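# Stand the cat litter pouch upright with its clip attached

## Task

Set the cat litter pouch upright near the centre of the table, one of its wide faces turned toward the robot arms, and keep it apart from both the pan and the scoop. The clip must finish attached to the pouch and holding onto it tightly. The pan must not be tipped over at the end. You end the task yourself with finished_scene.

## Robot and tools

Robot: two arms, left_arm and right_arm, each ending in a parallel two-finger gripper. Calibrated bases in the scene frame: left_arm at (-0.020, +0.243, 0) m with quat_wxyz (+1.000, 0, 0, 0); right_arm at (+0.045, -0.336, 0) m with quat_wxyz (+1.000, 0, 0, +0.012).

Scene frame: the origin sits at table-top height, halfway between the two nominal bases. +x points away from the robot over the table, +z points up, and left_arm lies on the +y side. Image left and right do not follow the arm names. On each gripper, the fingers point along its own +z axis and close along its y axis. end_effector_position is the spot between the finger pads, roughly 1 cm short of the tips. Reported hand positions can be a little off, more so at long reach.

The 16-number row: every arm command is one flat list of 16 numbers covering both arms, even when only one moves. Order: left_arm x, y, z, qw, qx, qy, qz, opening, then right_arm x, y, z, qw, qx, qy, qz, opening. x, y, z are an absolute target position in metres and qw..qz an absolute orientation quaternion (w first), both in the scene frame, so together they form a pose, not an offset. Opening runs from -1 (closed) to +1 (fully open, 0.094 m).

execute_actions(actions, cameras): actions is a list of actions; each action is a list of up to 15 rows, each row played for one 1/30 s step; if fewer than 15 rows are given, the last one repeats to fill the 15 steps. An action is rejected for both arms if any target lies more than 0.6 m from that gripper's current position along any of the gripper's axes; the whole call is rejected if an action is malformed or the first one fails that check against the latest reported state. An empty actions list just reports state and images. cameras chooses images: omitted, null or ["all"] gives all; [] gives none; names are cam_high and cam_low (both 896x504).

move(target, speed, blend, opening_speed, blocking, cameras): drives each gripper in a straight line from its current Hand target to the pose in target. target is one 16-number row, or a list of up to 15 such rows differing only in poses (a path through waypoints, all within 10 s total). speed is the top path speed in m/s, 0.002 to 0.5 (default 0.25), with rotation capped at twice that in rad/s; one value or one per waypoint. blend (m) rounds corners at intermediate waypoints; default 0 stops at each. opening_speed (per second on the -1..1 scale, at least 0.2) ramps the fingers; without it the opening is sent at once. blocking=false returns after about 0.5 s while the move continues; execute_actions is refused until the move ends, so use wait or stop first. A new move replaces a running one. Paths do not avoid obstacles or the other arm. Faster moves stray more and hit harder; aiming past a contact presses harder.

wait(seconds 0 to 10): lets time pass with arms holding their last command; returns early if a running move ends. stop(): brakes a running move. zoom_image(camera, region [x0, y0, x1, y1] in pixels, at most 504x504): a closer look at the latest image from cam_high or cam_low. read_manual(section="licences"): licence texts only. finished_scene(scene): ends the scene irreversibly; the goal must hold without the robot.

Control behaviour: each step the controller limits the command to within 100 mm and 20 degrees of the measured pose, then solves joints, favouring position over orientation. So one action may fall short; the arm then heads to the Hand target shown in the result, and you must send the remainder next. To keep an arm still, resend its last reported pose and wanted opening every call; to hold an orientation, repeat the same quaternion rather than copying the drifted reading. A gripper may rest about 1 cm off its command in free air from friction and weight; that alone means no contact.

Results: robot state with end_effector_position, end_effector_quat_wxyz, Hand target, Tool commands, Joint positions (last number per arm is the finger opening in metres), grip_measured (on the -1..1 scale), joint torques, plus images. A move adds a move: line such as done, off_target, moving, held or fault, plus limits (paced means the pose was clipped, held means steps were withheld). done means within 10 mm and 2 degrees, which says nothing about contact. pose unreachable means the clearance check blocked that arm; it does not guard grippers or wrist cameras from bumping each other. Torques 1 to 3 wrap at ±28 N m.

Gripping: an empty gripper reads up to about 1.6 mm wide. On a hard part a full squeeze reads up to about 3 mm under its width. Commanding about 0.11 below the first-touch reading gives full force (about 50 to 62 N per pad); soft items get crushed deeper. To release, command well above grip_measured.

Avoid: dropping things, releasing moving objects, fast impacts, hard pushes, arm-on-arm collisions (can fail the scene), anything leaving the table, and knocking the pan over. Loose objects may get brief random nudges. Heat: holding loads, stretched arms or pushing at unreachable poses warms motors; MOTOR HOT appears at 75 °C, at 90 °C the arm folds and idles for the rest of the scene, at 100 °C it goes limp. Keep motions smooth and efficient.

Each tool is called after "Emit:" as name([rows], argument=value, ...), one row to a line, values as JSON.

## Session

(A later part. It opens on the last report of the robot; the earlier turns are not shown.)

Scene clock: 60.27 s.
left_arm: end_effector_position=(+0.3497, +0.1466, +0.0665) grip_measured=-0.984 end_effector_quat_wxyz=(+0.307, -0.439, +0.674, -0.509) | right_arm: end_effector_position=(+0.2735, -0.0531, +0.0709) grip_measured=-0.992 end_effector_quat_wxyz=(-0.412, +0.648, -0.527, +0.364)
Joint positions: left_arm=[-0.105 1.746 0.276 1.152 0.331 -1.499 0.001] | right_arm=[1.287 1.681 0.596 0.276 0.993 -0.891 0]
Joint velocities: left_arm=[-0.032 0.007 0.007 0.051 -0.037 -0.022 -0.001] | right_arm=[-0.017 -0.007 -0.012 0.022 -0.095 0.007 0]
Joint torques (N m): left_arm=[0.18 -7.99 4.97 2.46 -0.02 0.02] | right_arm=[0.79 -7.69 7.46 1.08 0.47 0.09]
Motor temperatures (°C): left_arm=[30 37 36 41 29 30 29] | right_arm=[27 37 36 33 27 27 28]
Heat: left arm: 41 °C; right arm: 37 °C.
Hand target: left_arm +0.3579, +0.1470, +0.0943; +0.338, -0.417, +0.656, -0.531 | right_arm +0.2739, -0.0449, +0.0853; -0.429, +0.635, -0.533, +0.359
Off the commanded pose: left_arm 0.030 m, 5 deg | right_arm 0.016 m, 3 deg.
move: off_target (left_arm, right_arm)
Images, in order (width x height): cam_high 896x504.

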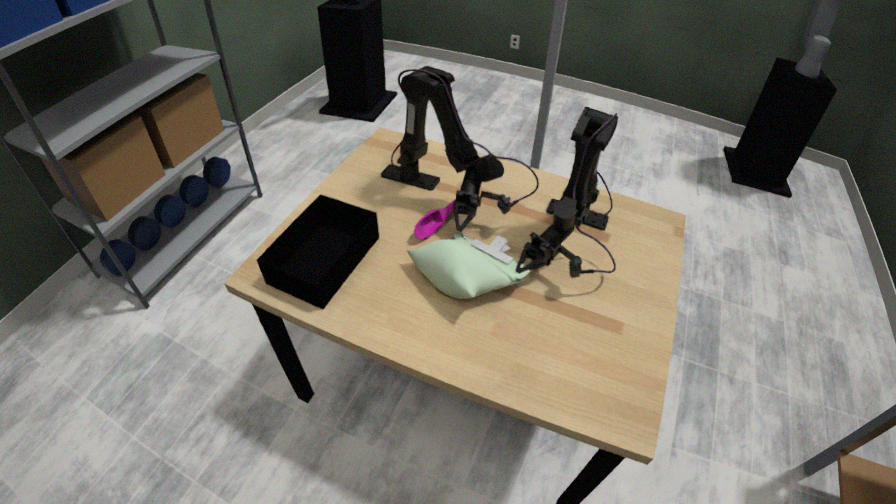

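Emit:
move([
  [0.372, 0.138, 0.14, 0.2481, -0.4766, 0.7481, -0.3894, -1.0, 0.235, -0.08, 0.13, 0.4284, -0.6351, 0.5329, -0.3594, -0.28],
], speed=0.05)

Emit:
zoom_image(camera="cam_high", region=[390, 170, 570, 320])

Emit:
zoom_image(camera="cam_low", region=[460, 120, 660, 290])

Scene clock: 66.37 s.
left_arm: end_effector_position=(+0.3589, +0.1404, +0.1055) grip_measured=-0.984 end_effector_quat_wxyz=(+0.220, -0.495, +0.759, -0.360) | right_arm: end_effector_position=(+0.2343, -0.0855, +0.1156) grip_measured=-0.282 end_effector_quat_wxyz=(-0.409, +0.650, -0.526, +0.365)
Joint positions: left_arm=[-0.172 1.422 0.716 -0.012 0.208 -1.422 0.001] | right_arm=[1.418 1.391 0.596 -0.193 1.072 -0.693 0.034]
Joint velocities: left_arm=[0.007 0.002 -0.017 0.022 -0.081 -0.007 0] | right_arm=[0.017 0.012 0.007 -0.007 -0.081 -0.066 0.001]
Joint torques (N m): left_arm=[0.14 -8.16 10.56 1.87 0.09 0.07] | right_arm=[0.83 -5.63 8.02 0.89 0.57 0.17]
Motor temperatures (°C): left_arm=[30 37 37 41 29 30 29] | right_arm=[27 37 36 33 27 27 28]
Heat: left arm: 41 °C; right arm: 37 °C.
Hand target: left_arm +0.3707, +0.1382, +0.1401; +0.250, -0.479, +0.746, -0.389 | right_arm +0.2341, -0.0803, +0.1297; -0.427, +0.636, -0.534, +0.359
Off the commanded pose: left_arm 0.037 m, 5 deg | right_arm 0.015 m, 3 deg.
move: off_target (left_arm, right_arm)

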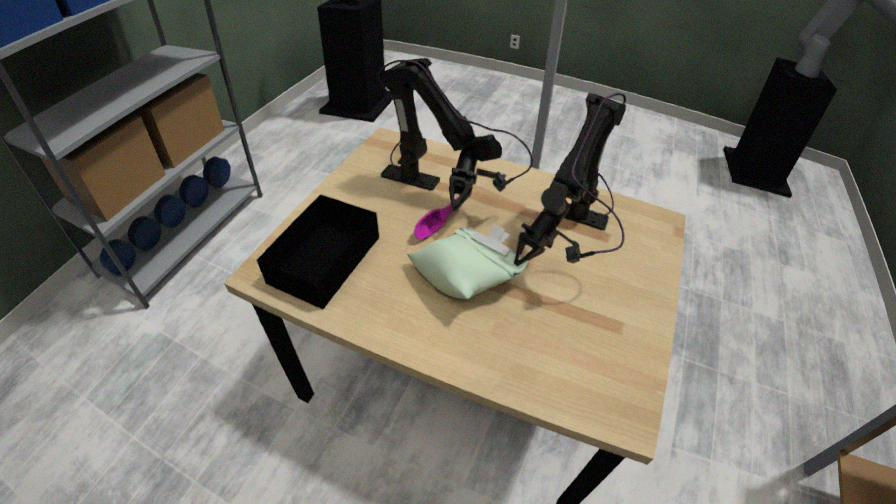

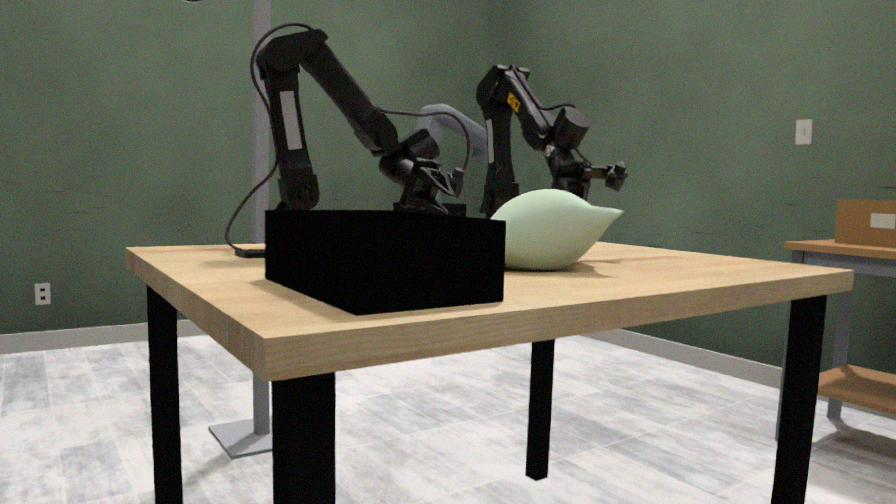

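Scaled by 2.800.

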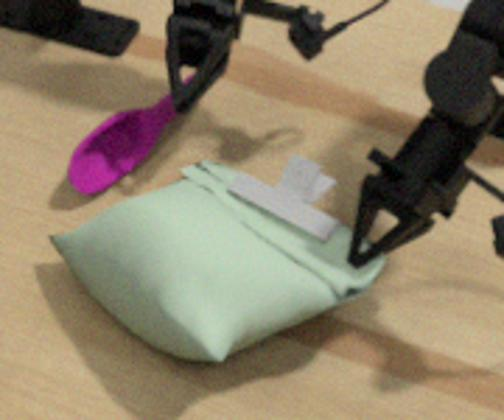

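Scaled by 2.520.

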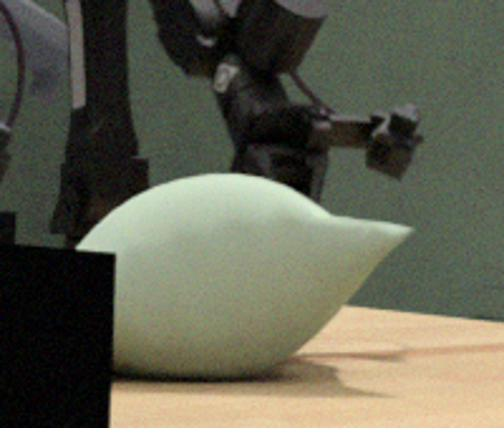

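Emit:
execute_actions(actions=[])

Scene clock: 66.93 s.
left_arm: end_effector_position=(+0.3588, +0.1404, +0.1054) grip_measured=-0.984 end_effector_quat_wxyz=(+0.220, -0.495, +0.759, -0.360) | right_arm: end_effector_position=(+0.2343, -0.0856, +0.1156) grip_measured=-0.282 end_effector_quat_wxyz=(-0.409, +0.650, -0.526, +0.365)
Joint positions: left_arm=[-0.172 1.422 0.716 -0.012 0.208 -1.422 0.001] | right_arm=[1.418 1.391 0.596 -0.194 1.072 -0.693 0.034]
Joint velocities: left_arm=[0.012 -0.002 0.002 -0.037 0.007 0.022 0] | right_arm=[0.002 0.007 -0.002 -0.022 0.081 0.022 0]
Joint torques (N m): left_arm=[0.08 -7.82 10.36 1.87 0.12 0.08] | right_arm=[0.68 -5.68 8.06 0.89 0.63 0.17]
Motor temperatures (°C): left_arm=[30 37 38 41 29 30 29] | right_arm=[27 37 36 33 27 27 28]
Heat: left arm: 41 °C; right arm: 37 °C.
Hand target: left_arm +0.3707, +0.1382, +0.1400; +0.250, -0.479, +0.746, -0.389 | right_arm +0.2341, -0.0803, +0.1297; -0.427, +0.636, -0.534, +0.359
Tool commands: left_gripper/opening=-1.0 right_gripper/opening=-0.28
Off the commanded pose: left_arm 0.037 m, 5 deg | right_arm 0.016 m, 3 deg.

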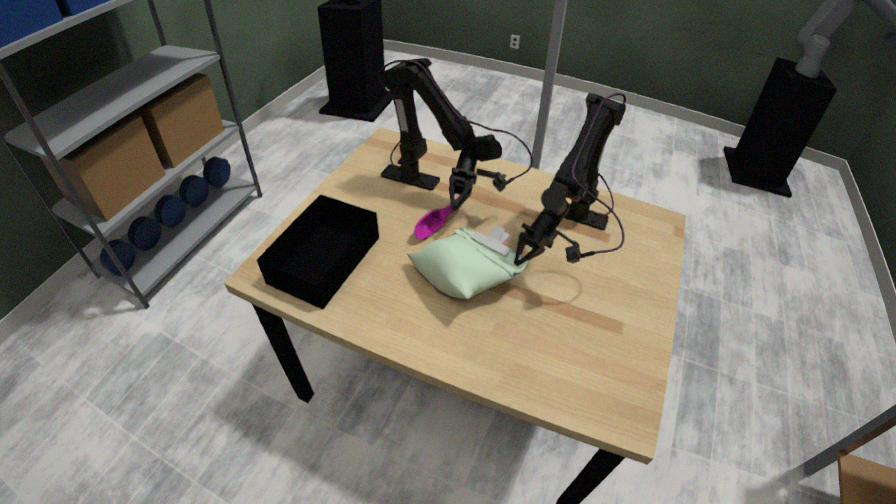

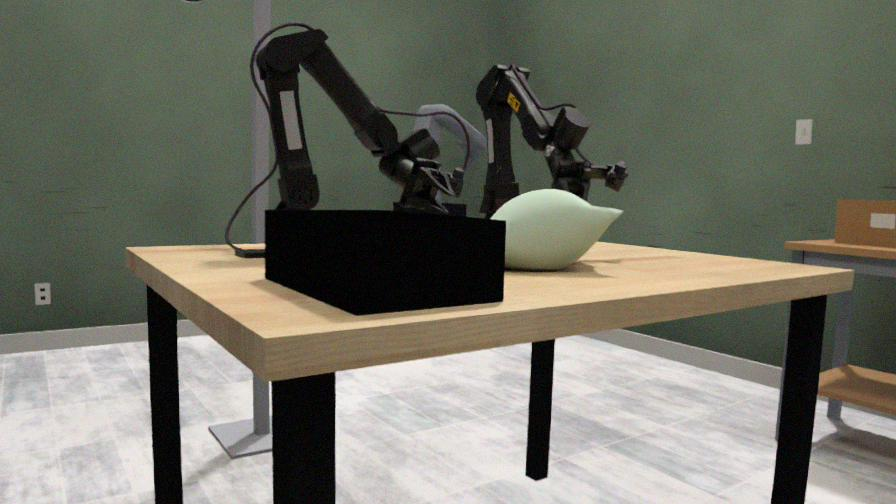

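Emit:
zoom_image(camera="cam_high", region=[370, 170, 570, 310])

Emit:
zoom_image(camera="cam_low", region=[380, 120, 660, 300])

Scaled by 2.520.

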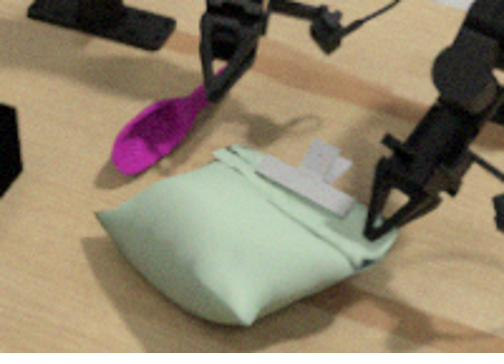

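Scaled by 1.800.

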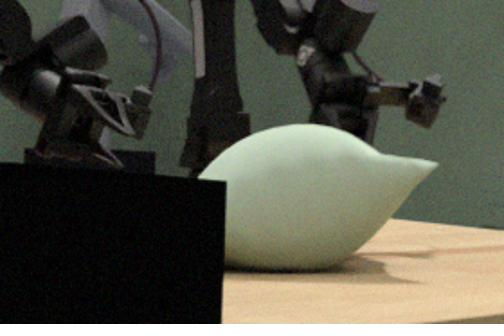

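Emit:
move([
  [0.372, 0.138, 0.14, 0.2481, -0.4766, 0.7481, -0.3894, -1.0, 0.207, -0.052, 0.085, 0.4284, -0.6351, 0.5329, -0.3594, 0.0],
], speed=0.12)

Scene clock: 72.30 s.
left_arm: end_effector_position=(+0.3587, +0.1404, +0.1054) grip_measured=-0.984 end_effector_quat_wxyz=(+0.221, -0.492, +0.762, -0.359) | right_arm: end_effector_position=(+0.2070, -0.0575, +0.0785) grip_measured=-0.002 end_effector_quat_wxyz=(-0.419, +0.644, -0.531, +0.358)
Joint positions: left_arm=[-0.172 1.422 0.716 -0.013 0.208 -1.414 0.001] | right_arm=[1.54 1.628 0.654 -0.197 1.129 -0.456 0.047]
Joint velocities: left_arm=[-0.017 -0.002 -0.032 0.022 -0.007 0.007 0] | right_arm=[0.007 0.002 -0.022 0.037 -0.007 -0.022 0]
Joint torques (N m): left_arm=[0.58 -7.65 11.11 1.89 0.22 0.03] | right_arm=[0.34 -4.64 7.15 0.68 0.69 0.21]
Motor temperatures (°C): left_arm=[30 37 40 40 29 30 29] | right_arm=[27 37 36 33 27 27 28]
Heat: left arm: 40 °C; right arm: 37 °C.
Hand target: left_arm +0.3712, +0.1381, +0.1396; +0.248, -0.476, +0.749, -0.389 | right_arm +0.2069, -0.0520, +0.0837; -0.427, +0.636, -0.534, +0.359
Off the commanded pose: left_arm 0.037 m, 5 deg | right_arm 0.008 m, 2 deg.
move: off_target (left_arm)

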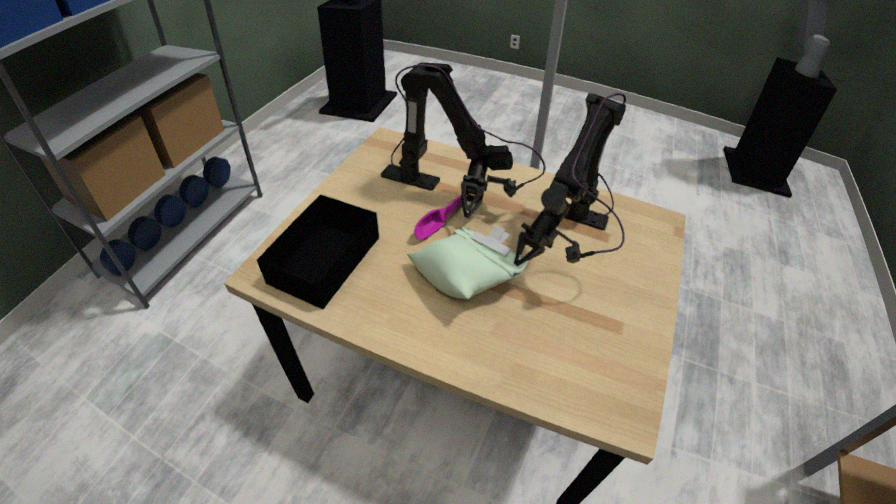

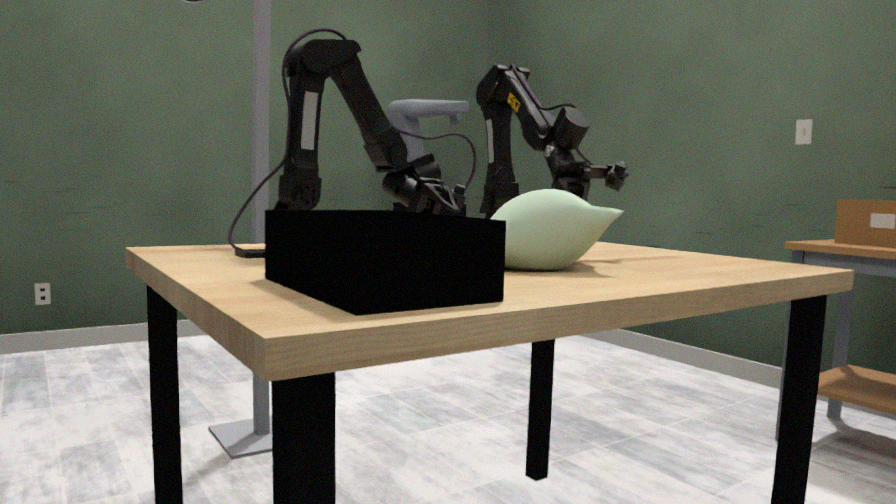

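Emit:
zoom_image(camera="cam_high", region=[420, 180, 540, 270])

Scaled by 4.200.

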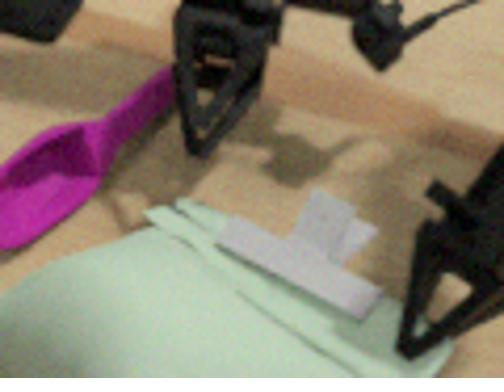

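Emit:
move([
  [0.372, 0.138, 0.14, 0.2481, -0.4766, 0.7481, -0.3894, -1.0, 0.207, -0.050, 0.047, 0.4284, -0.6351, 0.5329, -0.3594, 0.0],
], speed=0.08)

Emit:
zoom_image(camera="cam_high", region=[420, 180, 540, 270])

Scene clock: 74.13 s.
left_arm: end_effector_position=(+0.3587, +0.1404, +0.1053) grip_measured=-0.984 end_effector_quat_wxyz=(+0.221, -0.492, +0.762, -0.359) | right_arm: end_effector_position=(+0.2073, -0.0451, +0.0499) grip_measured=-0.002 end_effector_quat_wxyz=(-0.427, +0.638, -0.536, +0.352)
Joint positions: left_arm=[-0.172 1.422 0.716 -0.013 0.208 -1.413 0.001] | right_arm=[1.54 1.767 0.646 -0.027 1.132 -0.451 0.047]
Joint velocities: left_arm=[-0.017 -0.012 0.007 -0.022 -0.007 0.007 0] | right_arm=[0.007 -0.017 0.032 0.007 0.007 0.022 0]
Joint torques (N m): left_arm=[0.53 -7.8 10.85 1.84 0.23 0.04] | right_arm=[0.51 -5.48 3.08 0.94 0.66 0.07]
Motor temperatures (°C): left_arm=[30 36 40 40 29 30 29] | right_arm=[27 37 36 33 27 27 28]
Heat: left arm: 40 °C; right arm: 37 °C.
Hand target: left_arm +0.3712, +0.1381, +0.1396; +0.248, -0.476, +0.749, -0.389 | right_arm +0.2072, -0.0499, +0.0468; -0.428, +0.635, -0.533, +0.359
Off the commanded pose: left_arm 0.037 m, 5 deg | right_arm 0.006 m, 1 deg.
move: off_target (left_arm)

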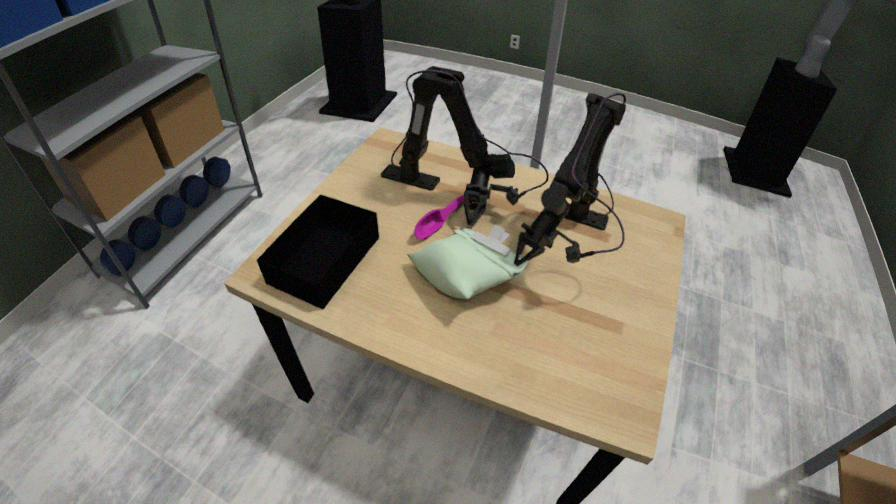

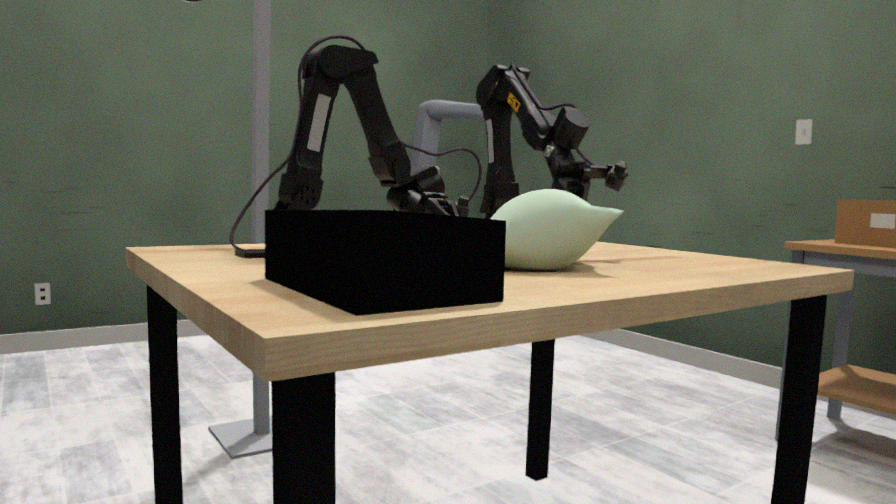

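Scaled by 4.200.

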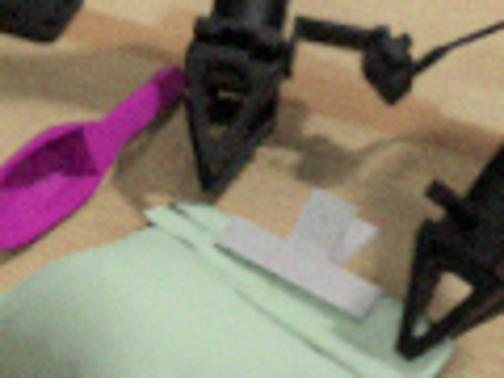

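Emit:
move([
  [0.372, 0.138, 0.14, 0.2481, -0.4766, 0.7481, -0.3894, -1.0, 0.228, -0.049, 0.040, 0.4284, -0.6351, 0.5329, -0.3594, 0.0],
], speed=0.06)

Emit:
zoom_image(camera="cam_high", region=[420, 180, 540, 270])

Scene clock: 75.83 s.
left_arm: end_effector_position=(+0.3587, +0.1404, +0.1053) grip_measured=-0.984 end_effector_quat_wxyz=(+0.221, -0.492, +0.762, -0.359) | right_arm: end_effector_position=(+0.2269, -0.0434, +0.0466) grip_measured=-0.002 end_effector_quat_wxyz=(-0.435, +0.634, -0.531, +0.355)
Joint positions: left_arm=[-0.172 1.422 0.716 -0.013 0.208 -1.413 0.001] | right_arm=[1.469 1.787 0.596 0.205 1.112 -0.623 0.047]
Joint velocities: left_arm=[-0.007 -0.002 -0.017 -0.051 0.022 -0.037 0] | right_arm=[-0.012 -0.022 -0.007 -0.007 0.007 -0.081 -0.001]
Joint torques (N m): left_arm=[0.42 -7.49 10.86 1.86 0.23 0.01] | right_arm=[-0.65 -5.61 2.91 1.12 0.44 0]
Motor temperatures (°C): left_arm=[30 36 41 40 29 30 29] | right_arm=[27 37 36 33 27 27 28]
Heat: left arm: 41 °C; right arm: 37 °C.
Hand target: left_arm +0.3712, +0.1381, +0.1396; +0.248, -0.476, +0.749, -0.389 | right_arm +0.2283, -0.0490, +0.0405; -0.429, +0.635, -0.532, +0.359
Off the commanded pose: left_arm 0.037 m, 5 deg | right_arm 0.009 m, 1 deg.
move: off_target (left_arm)

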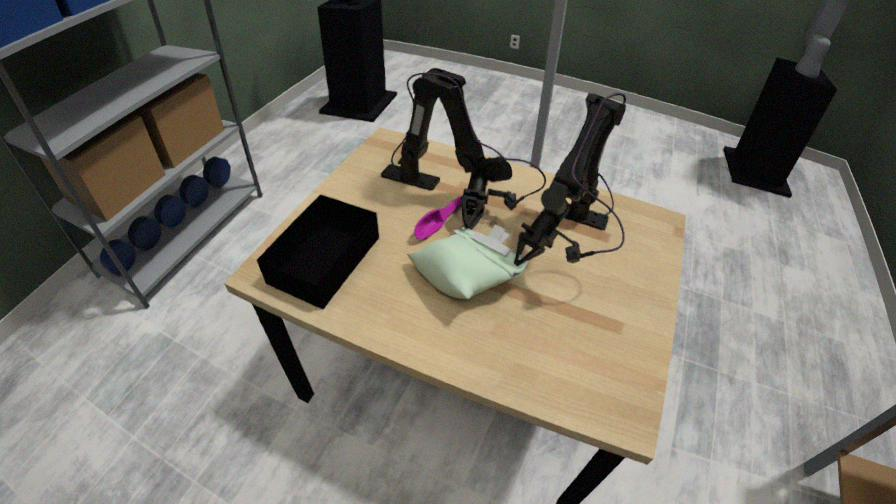

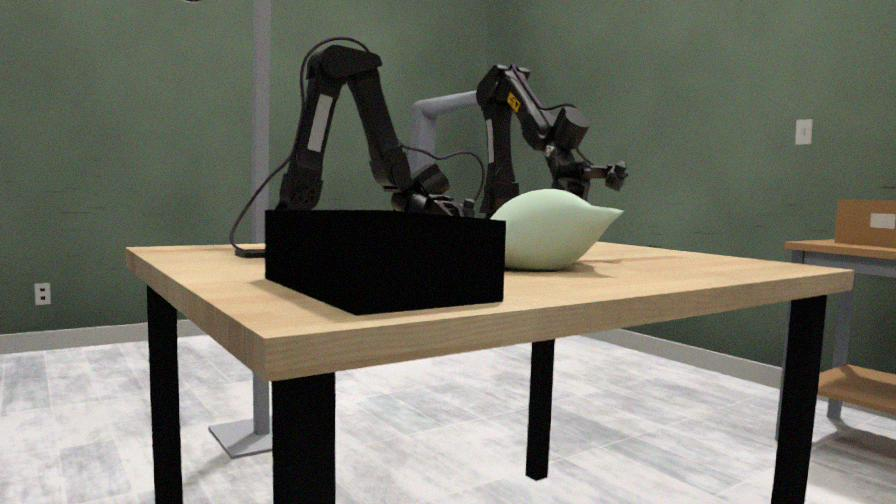

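Scaled by 4.200.

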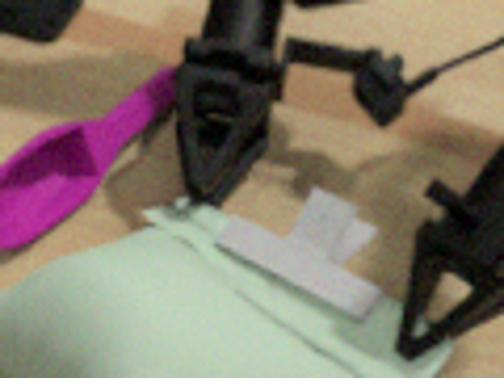

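Emit:
move([
  [0.372, 0.138, 0.14, 0.2481, -0.4766, 0.7481, -0.3894, -1.0, 0.243, -0.049, 0.032, 0.4284, -0.6351, 0.5329, -0.3594, 0.0],
], speed=0.06)

Emit:
zoom_image(camera="cam_high", region=[420, 180, 540, 270])

Scene clock: 77.27 s.
left_arm: end_effector_position=(+0.3587, +0.1404, +0.1053) grip_measured=-0.984 end_effector_quat_wxyz=(+0.221, -0.492, +0.762, -0.359) | right_arm: end_effector_position=(+0.2419, -0.0430, +0.0388) grip_measured=-0.002 end_effector_quat_wxyz=(-0.435, +0.634, -0.531, +0.356)
Joint positions: left_arm=[-0.172 1.422 0.716 -0.013 0.208 -1.413 0.001] | right_arm=[1.413 1.829 0.573 0.359 1.08 -0.723 0.047]
Joint velocities: left_arm=[-0.022 0.012 -0.002 0.007 -0.022 -0.11 0] | right_arm=[-0.007 0.012 0.017 0.066 -0.022 -0.022 0]
Joint torques (N m): left_arm=[0.44 -7.45 10.89 1.84 0.24 0.01] | right_arm=[-0.88 -5.48 2.8 1.21 0.39 0.07]
Motor temperatures (°C): left_arm=[30 36 41 40 29 30 29] | right_arm=[27 37 36 33 27 27 28]
Heat: left arm: 41 °C; right arm: 37 °C.
Hand target: left_arm +0.3712, +0.1381, +0.1396; +0.248, -0.476, +0.749, -0.389 | right_arm +0.2431, -0.0492, +0.0322; -0.429, +0.635, -0.533, +0.360
Off the commanded pose: left_arm 0.037 m, 5 deg | right_arm 0.009 m, 1 deg.
move: off_target (left_arm)

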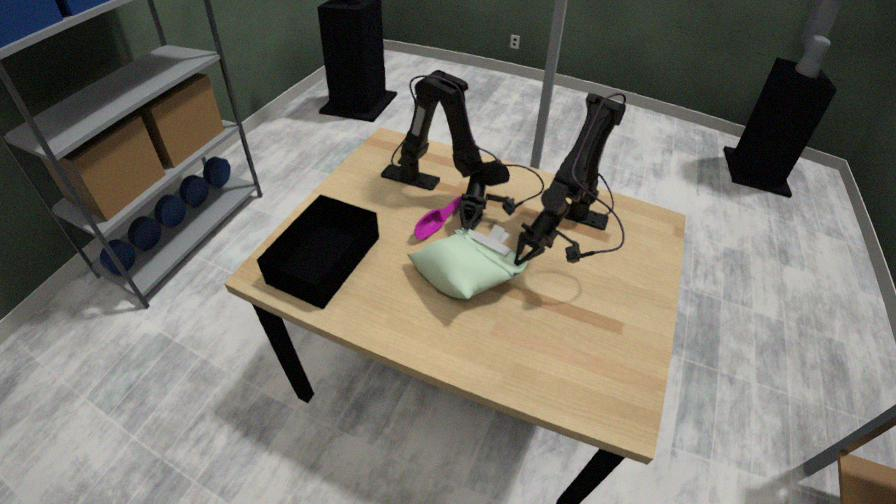

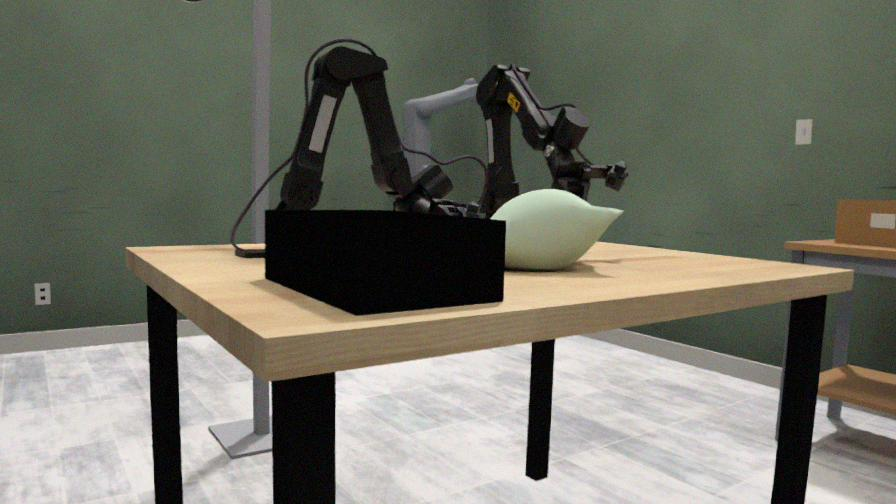

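Scaled by 4.200.

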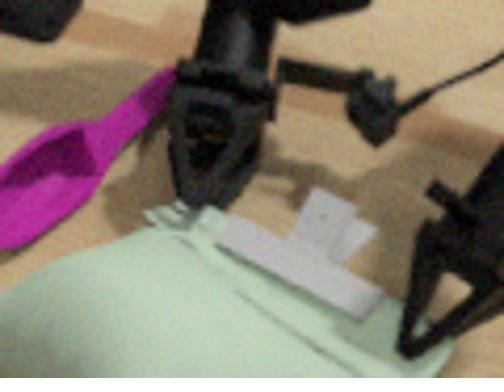

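Emit:
move([
  [0.372, 0.138, 0.14, 0.2481, -0.4766, 0.7481, -0.3894, -1.0, 0.258, -0.0475, 0.032, 0.4284, -0.6351, 0.5329, -0.3594, 0.0],
], speed=0.06)

Emit:
zoom_image(camera="cam_high", region=[420, 180, 540, 270])

Scene clock: 78.50 s.
left_arm: end_effector_position=(+0.3587, +0.1404, +0.1053) grip_measured=-0.984 end_effector_quat_wxyz=(+0.221, -0.492, +0.762, -0.359) | right_arm: end_effector_position=(+0.2573, -0.0406, +0.0399) grip_measured=-0.002 end_effector_quat_wxyz=(-0.436, +0.633, -0.532, +0.355)
Joint positions: left_arm=[-0.172 1.422 0.716 -0.013 0.208 -1.413 0.001] | right_arm=[1.358 1.843 0.573 0.451 1.045 -0.809 0.047]
Joint velocities: left_arm=[-0.012 -0.007 -0.002 -0.095 -0.037 -0.066 -0.001] | right_arm=[0.007 0.012 -0.017 0.11 -0.022 -0.007 -0.001]
Joint torques (N m): left_arm=[0.35 -7.58 10.85 1.88 0.25 0.03] | right_arm=[-0.76 -5.46 2.67 1.37 0.35 0.01]
Motor temperatures (°C): left_arm=[30 36 41 40 29 30 29] | right_arm=[27 37 36 33 27 27 28]
Heat: left arm: 41 °C; right arm: 37 °C.
Hand target: left_arm +0.3712, +0.1381, +0.1396; +0.248, -0.476, +0.749, -0.389 | right_arm +0.2581, -0.0477, +0.0325; -0.429, +0.635, -0.533, +0.360
Off the commanded pose: left_arm 0.037 m, 5 deg | right_arm 0.011 m, 1 deg.
move: off_target (left_arm, right_arm)

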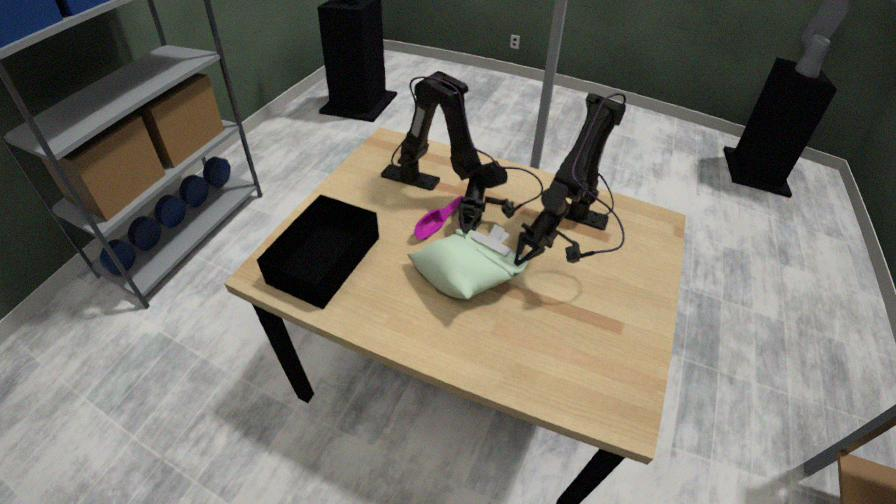

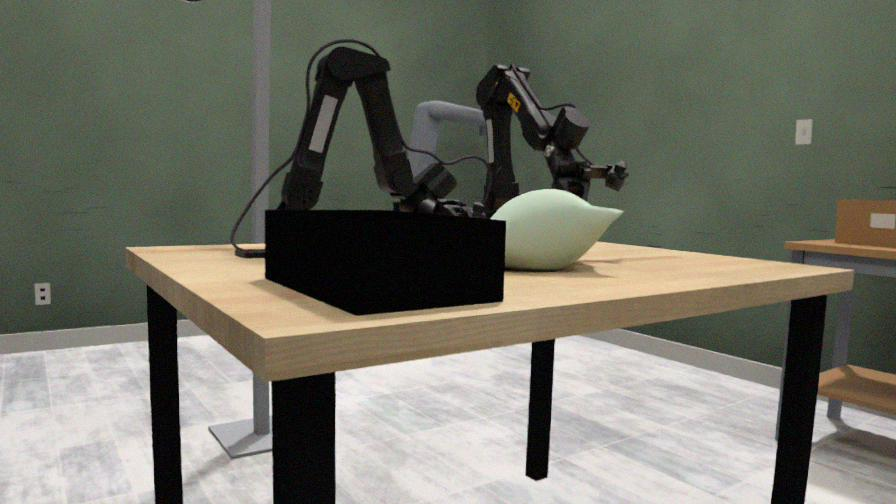

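Scaled by 4.200.

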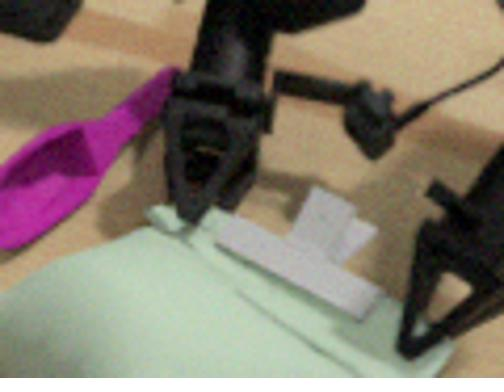

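Emit:
move([
  [0.372, 0.138, 0.14, 0.2481, -0.4766, 0.7481, -0.3894, -1.0, 0.262, -0.0465, 0.034, 0.4284, -0.6351, 0.5329, -0.3594, -1.0],
], speed=0.05, opening_speed=0.8)

Emit:
zoom_image(camera="cam_high", region=[420, 180, 540, 270])

Scene clock: 80.13 s.
left_arm: end_effector_position=(+0.3579, +0.1406, +0.1046) grip_measured=-0.984 end_effector_quat_wxyz=(+0.219, -0.493, +0.763, -0.357) | right_arm: end_effector_position=(+0.2601, -0.0388, +0.0408) grip_measured=-0.982 end_effector_quat_wxyz=(-0.439, +0.633, -0.532, +0.351)
Joint positions: left_arm=[-0.172 1.422 0.719 -0.022 0.208 -1.413 0.001] | right_arm=[1.347 1.843 0.573 0.473 1.031 -0.826 0.001]
Joint velocities: left_arm=[-0.002 -0.012 -0.017 -0.022 0.007 -0.007 0] | right_arm=[-0.007 0.007 -0.037 0.037 -0.037 0.007 0]
Joint torques (N m): left_arm=[0.72 -7.68 10.7 2 0.26 0.03] | right_arm=[-1.17 -6.13 3.15 1.23 0.44 -0.05]
Motor temperatures (°C): left_arm=[30 36 41 40 29 30 29] | right_arm=[27 37 36 33 27 27 28]
Heat: left arm: 41 °C; right arm: 37 °C.
Hand target: left_arm +0.3710, +0.1381, +0.1396; +0.248, -0.476, +0.749, -0.389 | right_arm +0.2619, -0.0466, +0.0341; -0.428, +0.635, -0.533, +0.360
Off the commanded pose: left_arm 0.038 m, 6 deg | right_arm 0.010 m, 2 deg.
move: off_target (left_arm)

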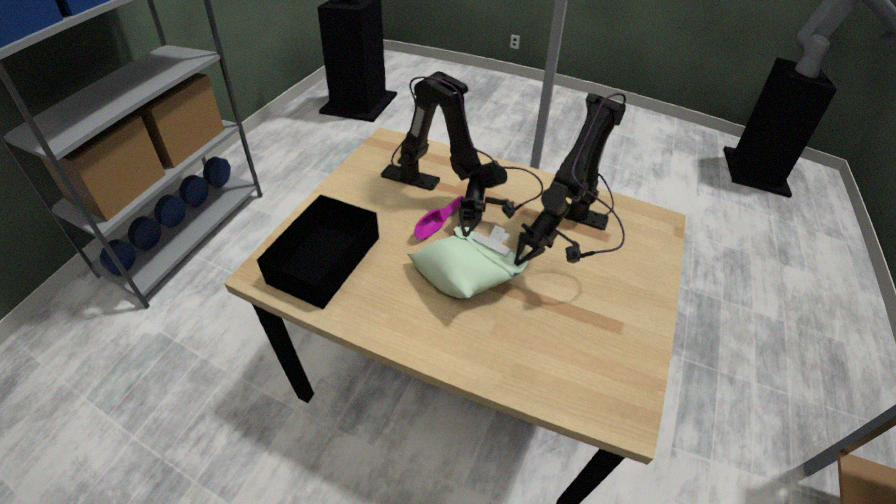

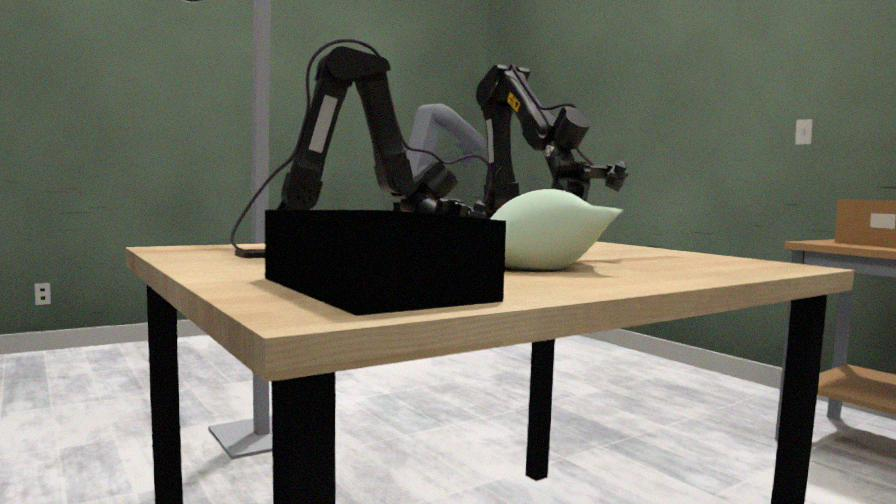

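Scaled by 4.200.

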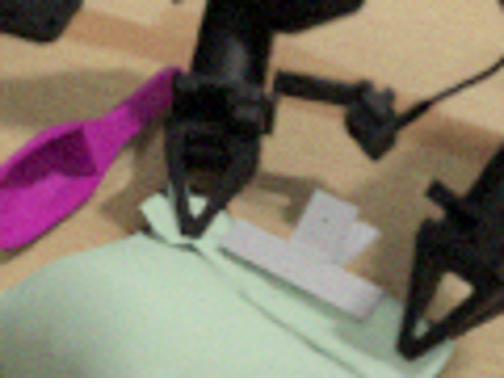

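Emit:
move([
  [0.372, 0.138, 0.14, 0.2481, -0.4766, 0.7481, -0.3894, -1.0, 0.264, -0.0465, 0.085, 0.4284, -0.6351, 0.5329, -0.3594, -1.0],
], speed=0.06)

Emit:
zoom_image(camera="cam_high", region=[390, 180, 550, 310])

Scene clock: 81.83 s.
left_arm: end_effector_position=(+0.3576, +0.1407, +0.1043) grip_measured=-0.984 end_effector_quat_wxyz=(+0.218, -0.493, +0.763, -0.356) | right_arm: end_effector_position=(+0.2605, -0.0477, +0.0707) grip_measured=-0.982 end_effector_quat_wxyz=(-0.419, +0.650, -0.526, +0.354)
Joint positions: left_arm=[-0.172 1.422 0.719 -0.024 0.208 -1.412 0.001] | right_arm=[1.332 1.673 0.595 0.244 1.003 -0.844 0.001]
Joint velocities: left_arm=[-0.017 -0.007 0.002 0.007 0.022 -0.037 0] | right_arm=[-0.002 0.012 0.007 -0.037 0.066 -0.022 0]
Joint torques (N m): left_arm=[0.24 -7.8 10.78 2 0.24 -0.02] | right_arm=[-0.36 -8.14 6.99 0.93 0.66 0.1]
Motor temperatures (°C): left_arm=[30 36 41 40 29 30 29] | right_arm=[27 38 36 33 27 27 28]
Heat: left arm: 41 °C; right arm: 38 °C.
Hand target: left_arm +0.3710, +0.1381, +0.1397; +0.248, -0.476, +0.749, -0.389 | right_arm +0.2639, -0.0467, +0.0852; -0.429, +0.635, -0.533, +0.359
Off the commanded pose: left_arm 0.039 m, 6 deg | right_arm 0.015 m, 2 deg.
move: off_target (left_arm, right_arm)

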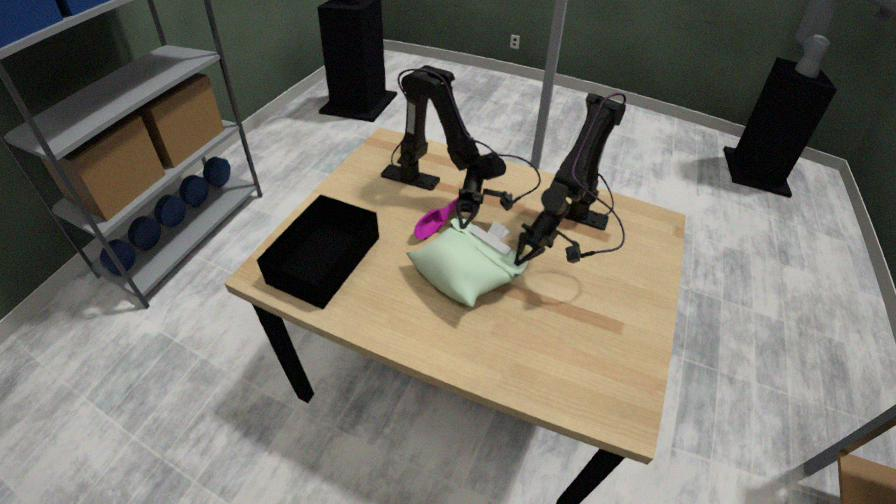

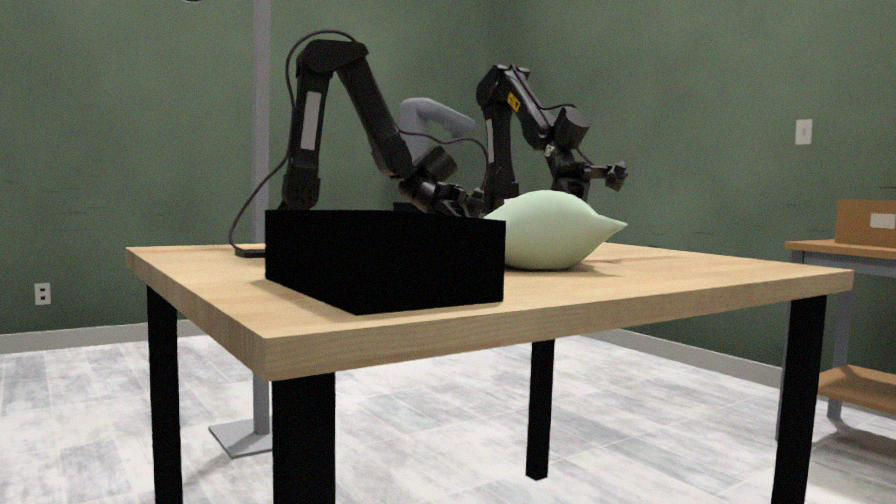

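Scaled by 3.150.

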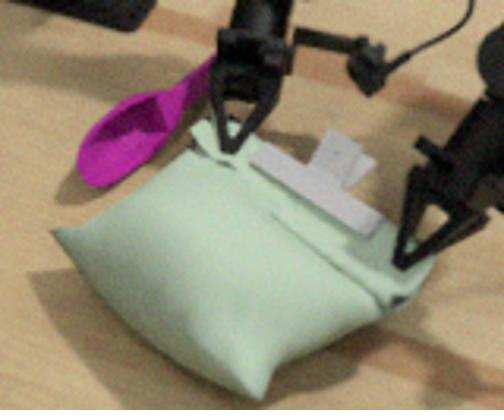

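Emit:
move([
  [0.372, 0.138, 0.165, 0.18378, -0.50492, 0.79249, -0.28845, -1.0, 0.268, -0.0465, 0.14, 0.38669, -0.64919, 0.61897, -0.21434, -1.0],
], speed=0.06)

Emit:
zoom_image(camera="cam_high", region=[390, 180, 550, 310])

Scene clock: 87.07 s.
left_arm: end_effector_position=(+0.3626, +0.1385, +0.1474) grip_measured=-0.984 end_effector_quat_wxyz=(+0.165, -0.513, +0.795, -0.279) | right_arm: end_effector_position=(+0.2627, -0.0502, +0.1203) grip_measured=-0.982 end_effector_quat_wxyz=(-0.366, +0.668, -0.610, +0.219)
Joint positions: left_arm=[-0.196 1.489 1.101 -0.54 0.162 -1.397 0.001] | right_arm=[1.207 1.434 0.831 -0.346 0.673 -0.655 0.001]
Joint velocities: left_arm=[0.017 -0.012 -0.022 -0.007 0.007 0.022 0] | right_arm=[-0.007 -0.012 0.007 0.022 -0.051 0.037 -0.001]
Joint torques (N m): left_arm=[-0.12 -5.93 11.04 1.48 -0.08 0.1] | right_arm=[-0.7 -7.57 9.35 0.99 0.4 0.13]
Motor temperatures (°C): left_arm=[30 36 42 39 29 30 29] | right_arm=[27 38 36 33 27 27 28]
Heat: left arm: 42 °C; right arm: 38 °C.
Hand target: left_arm +0.3718, +0.1380, +0.1653; +0.185, -0.506, +0.791, -0.288 | right_arm +0.2680, -0.0474, +0.1412; -0.387, +0.648, -0.619, +0.215
Off the commanded pose: left_arm 0.020 m, 3 deg | right_arm 0.021 m, 3 deg.
move: off_target (left_arm, right_arm)

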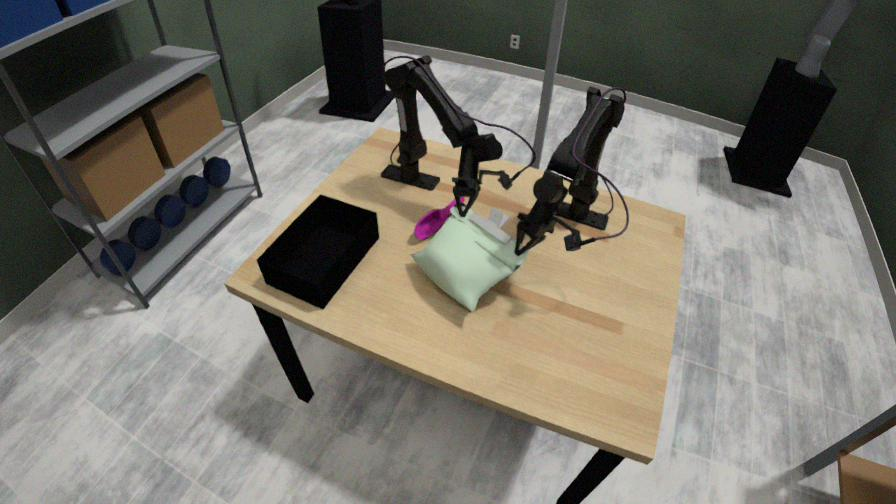

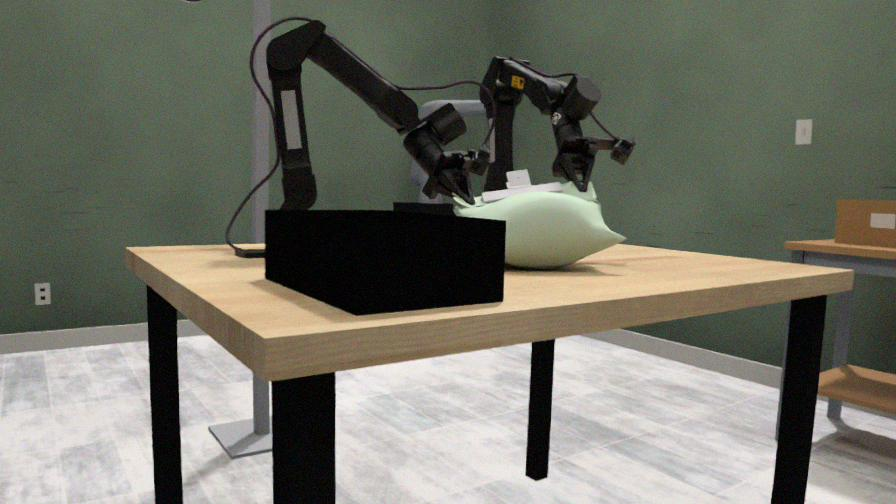

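Scaled by 3.150.

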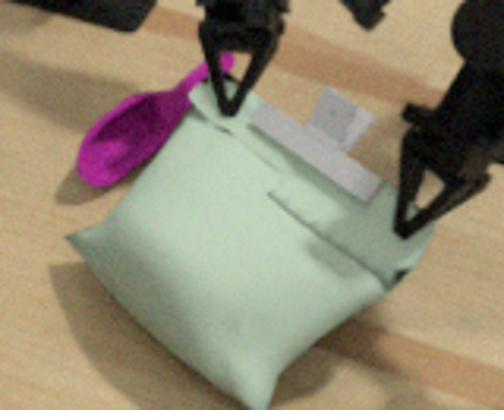

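Emit:
move([
  [0.372, 0.137, 0.205, 0.1163, -0.5246, 0.82338, -0.18254, -1.0, 0.273, -0.048, 0.188, 0.33323, -0.64355, 0.68622, -0.06275, -1.0],
], speed=0.06)

Emit:
zoom_image(camera="cam_high", region=[390, 170, 550, 310])

Emit:
zoom_image(camera="cam_low", region=[380, 120, 660, 300])

Scene clock: 90.93 s.
left_arm: end_effector_position=(+0.3660, +0.1397, +0.1874) grip_measured=-0.985 end_effector_quat_wxyz=(+0.100, -0.534, +0.822, -0.168) | right_arm: end_effector_position=(+0.2686, -0.0517, +0.1672) grip_measured=-0.982 end_effector_quat_wxyz=(-0.310, +0.660, -0.680, +0.072)
Joint positions: left_arm=[-0.223 1.71 1.617 -1.093 0.089 -1.392 0.001] | right_arm=[1.021 1.391 1.109 -0.702 0.296 -0.585 0.001]
Joint velocities: left_arm=[-0.002 -0.002 -0.012 -0.022 0.007 -0.037 0] | right_arm=[-0.002 -0.007 0.017 -0.051 -0.081 0.007 0]
Joint torques (N m): left_arm=[-0.49 -8.02 11.04 1 -0.01 0.08] | right_arm=[-0.64 -6.83 9.99 1.11 0.12 0.13]
Motor temperatures (°C): left_arm=[30 36 42 39 29 30 29] | right_arm=[27 39 37 33 27 27 29]
Heat: left arm: 42 °C; right arm: 39 °C.
Hand target: left_arm +0.3717, +0.1370, +0.2053; +0.118, -0.526, +0.822, -0.182 | right_arm +0.2730, -0.0490, +0.1891; -0.335, +0.643, -0.685, +0.064
Off the commanded pose: left_arm 0.019 m, 3 deg | right_arm 0.022 m, 3 deg.
move: off_target (left_arm, right_arm)

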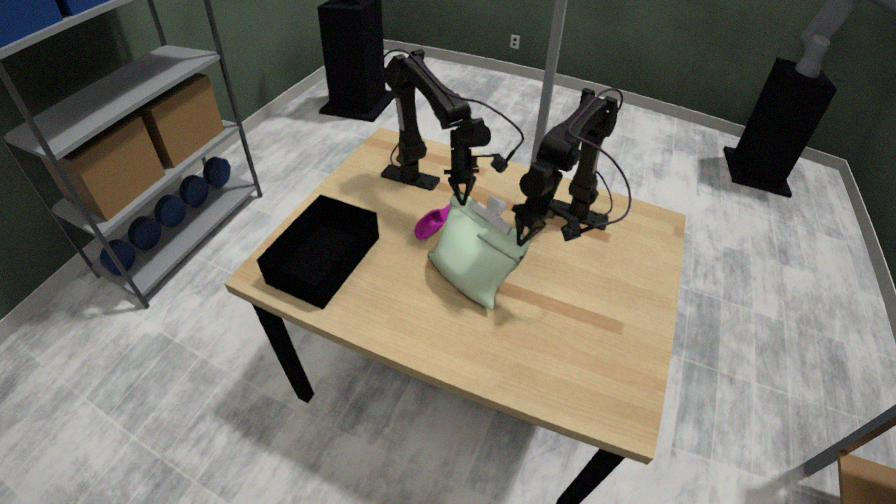

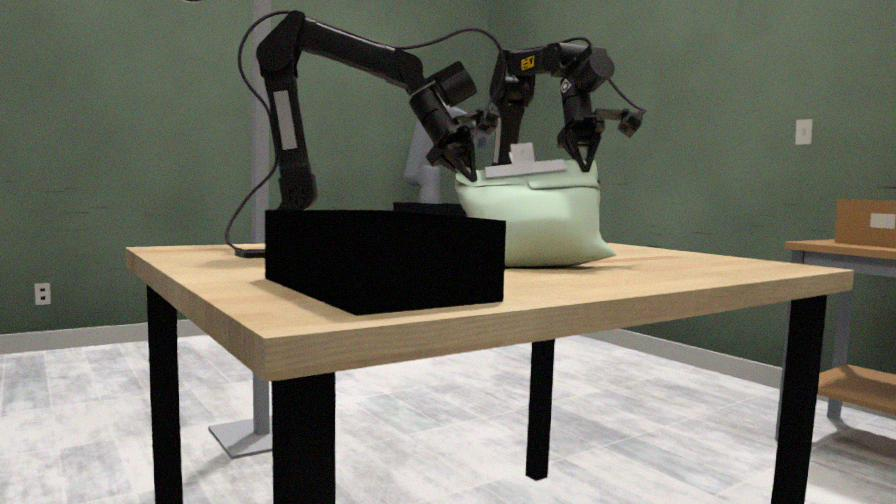

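Scaled by 3.150.

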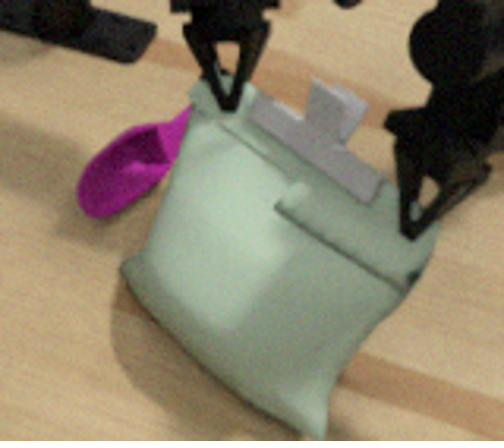

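Scaled by 1.800.

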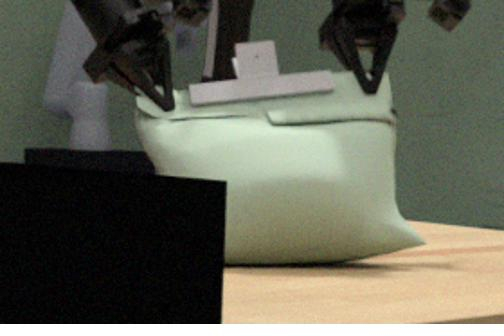

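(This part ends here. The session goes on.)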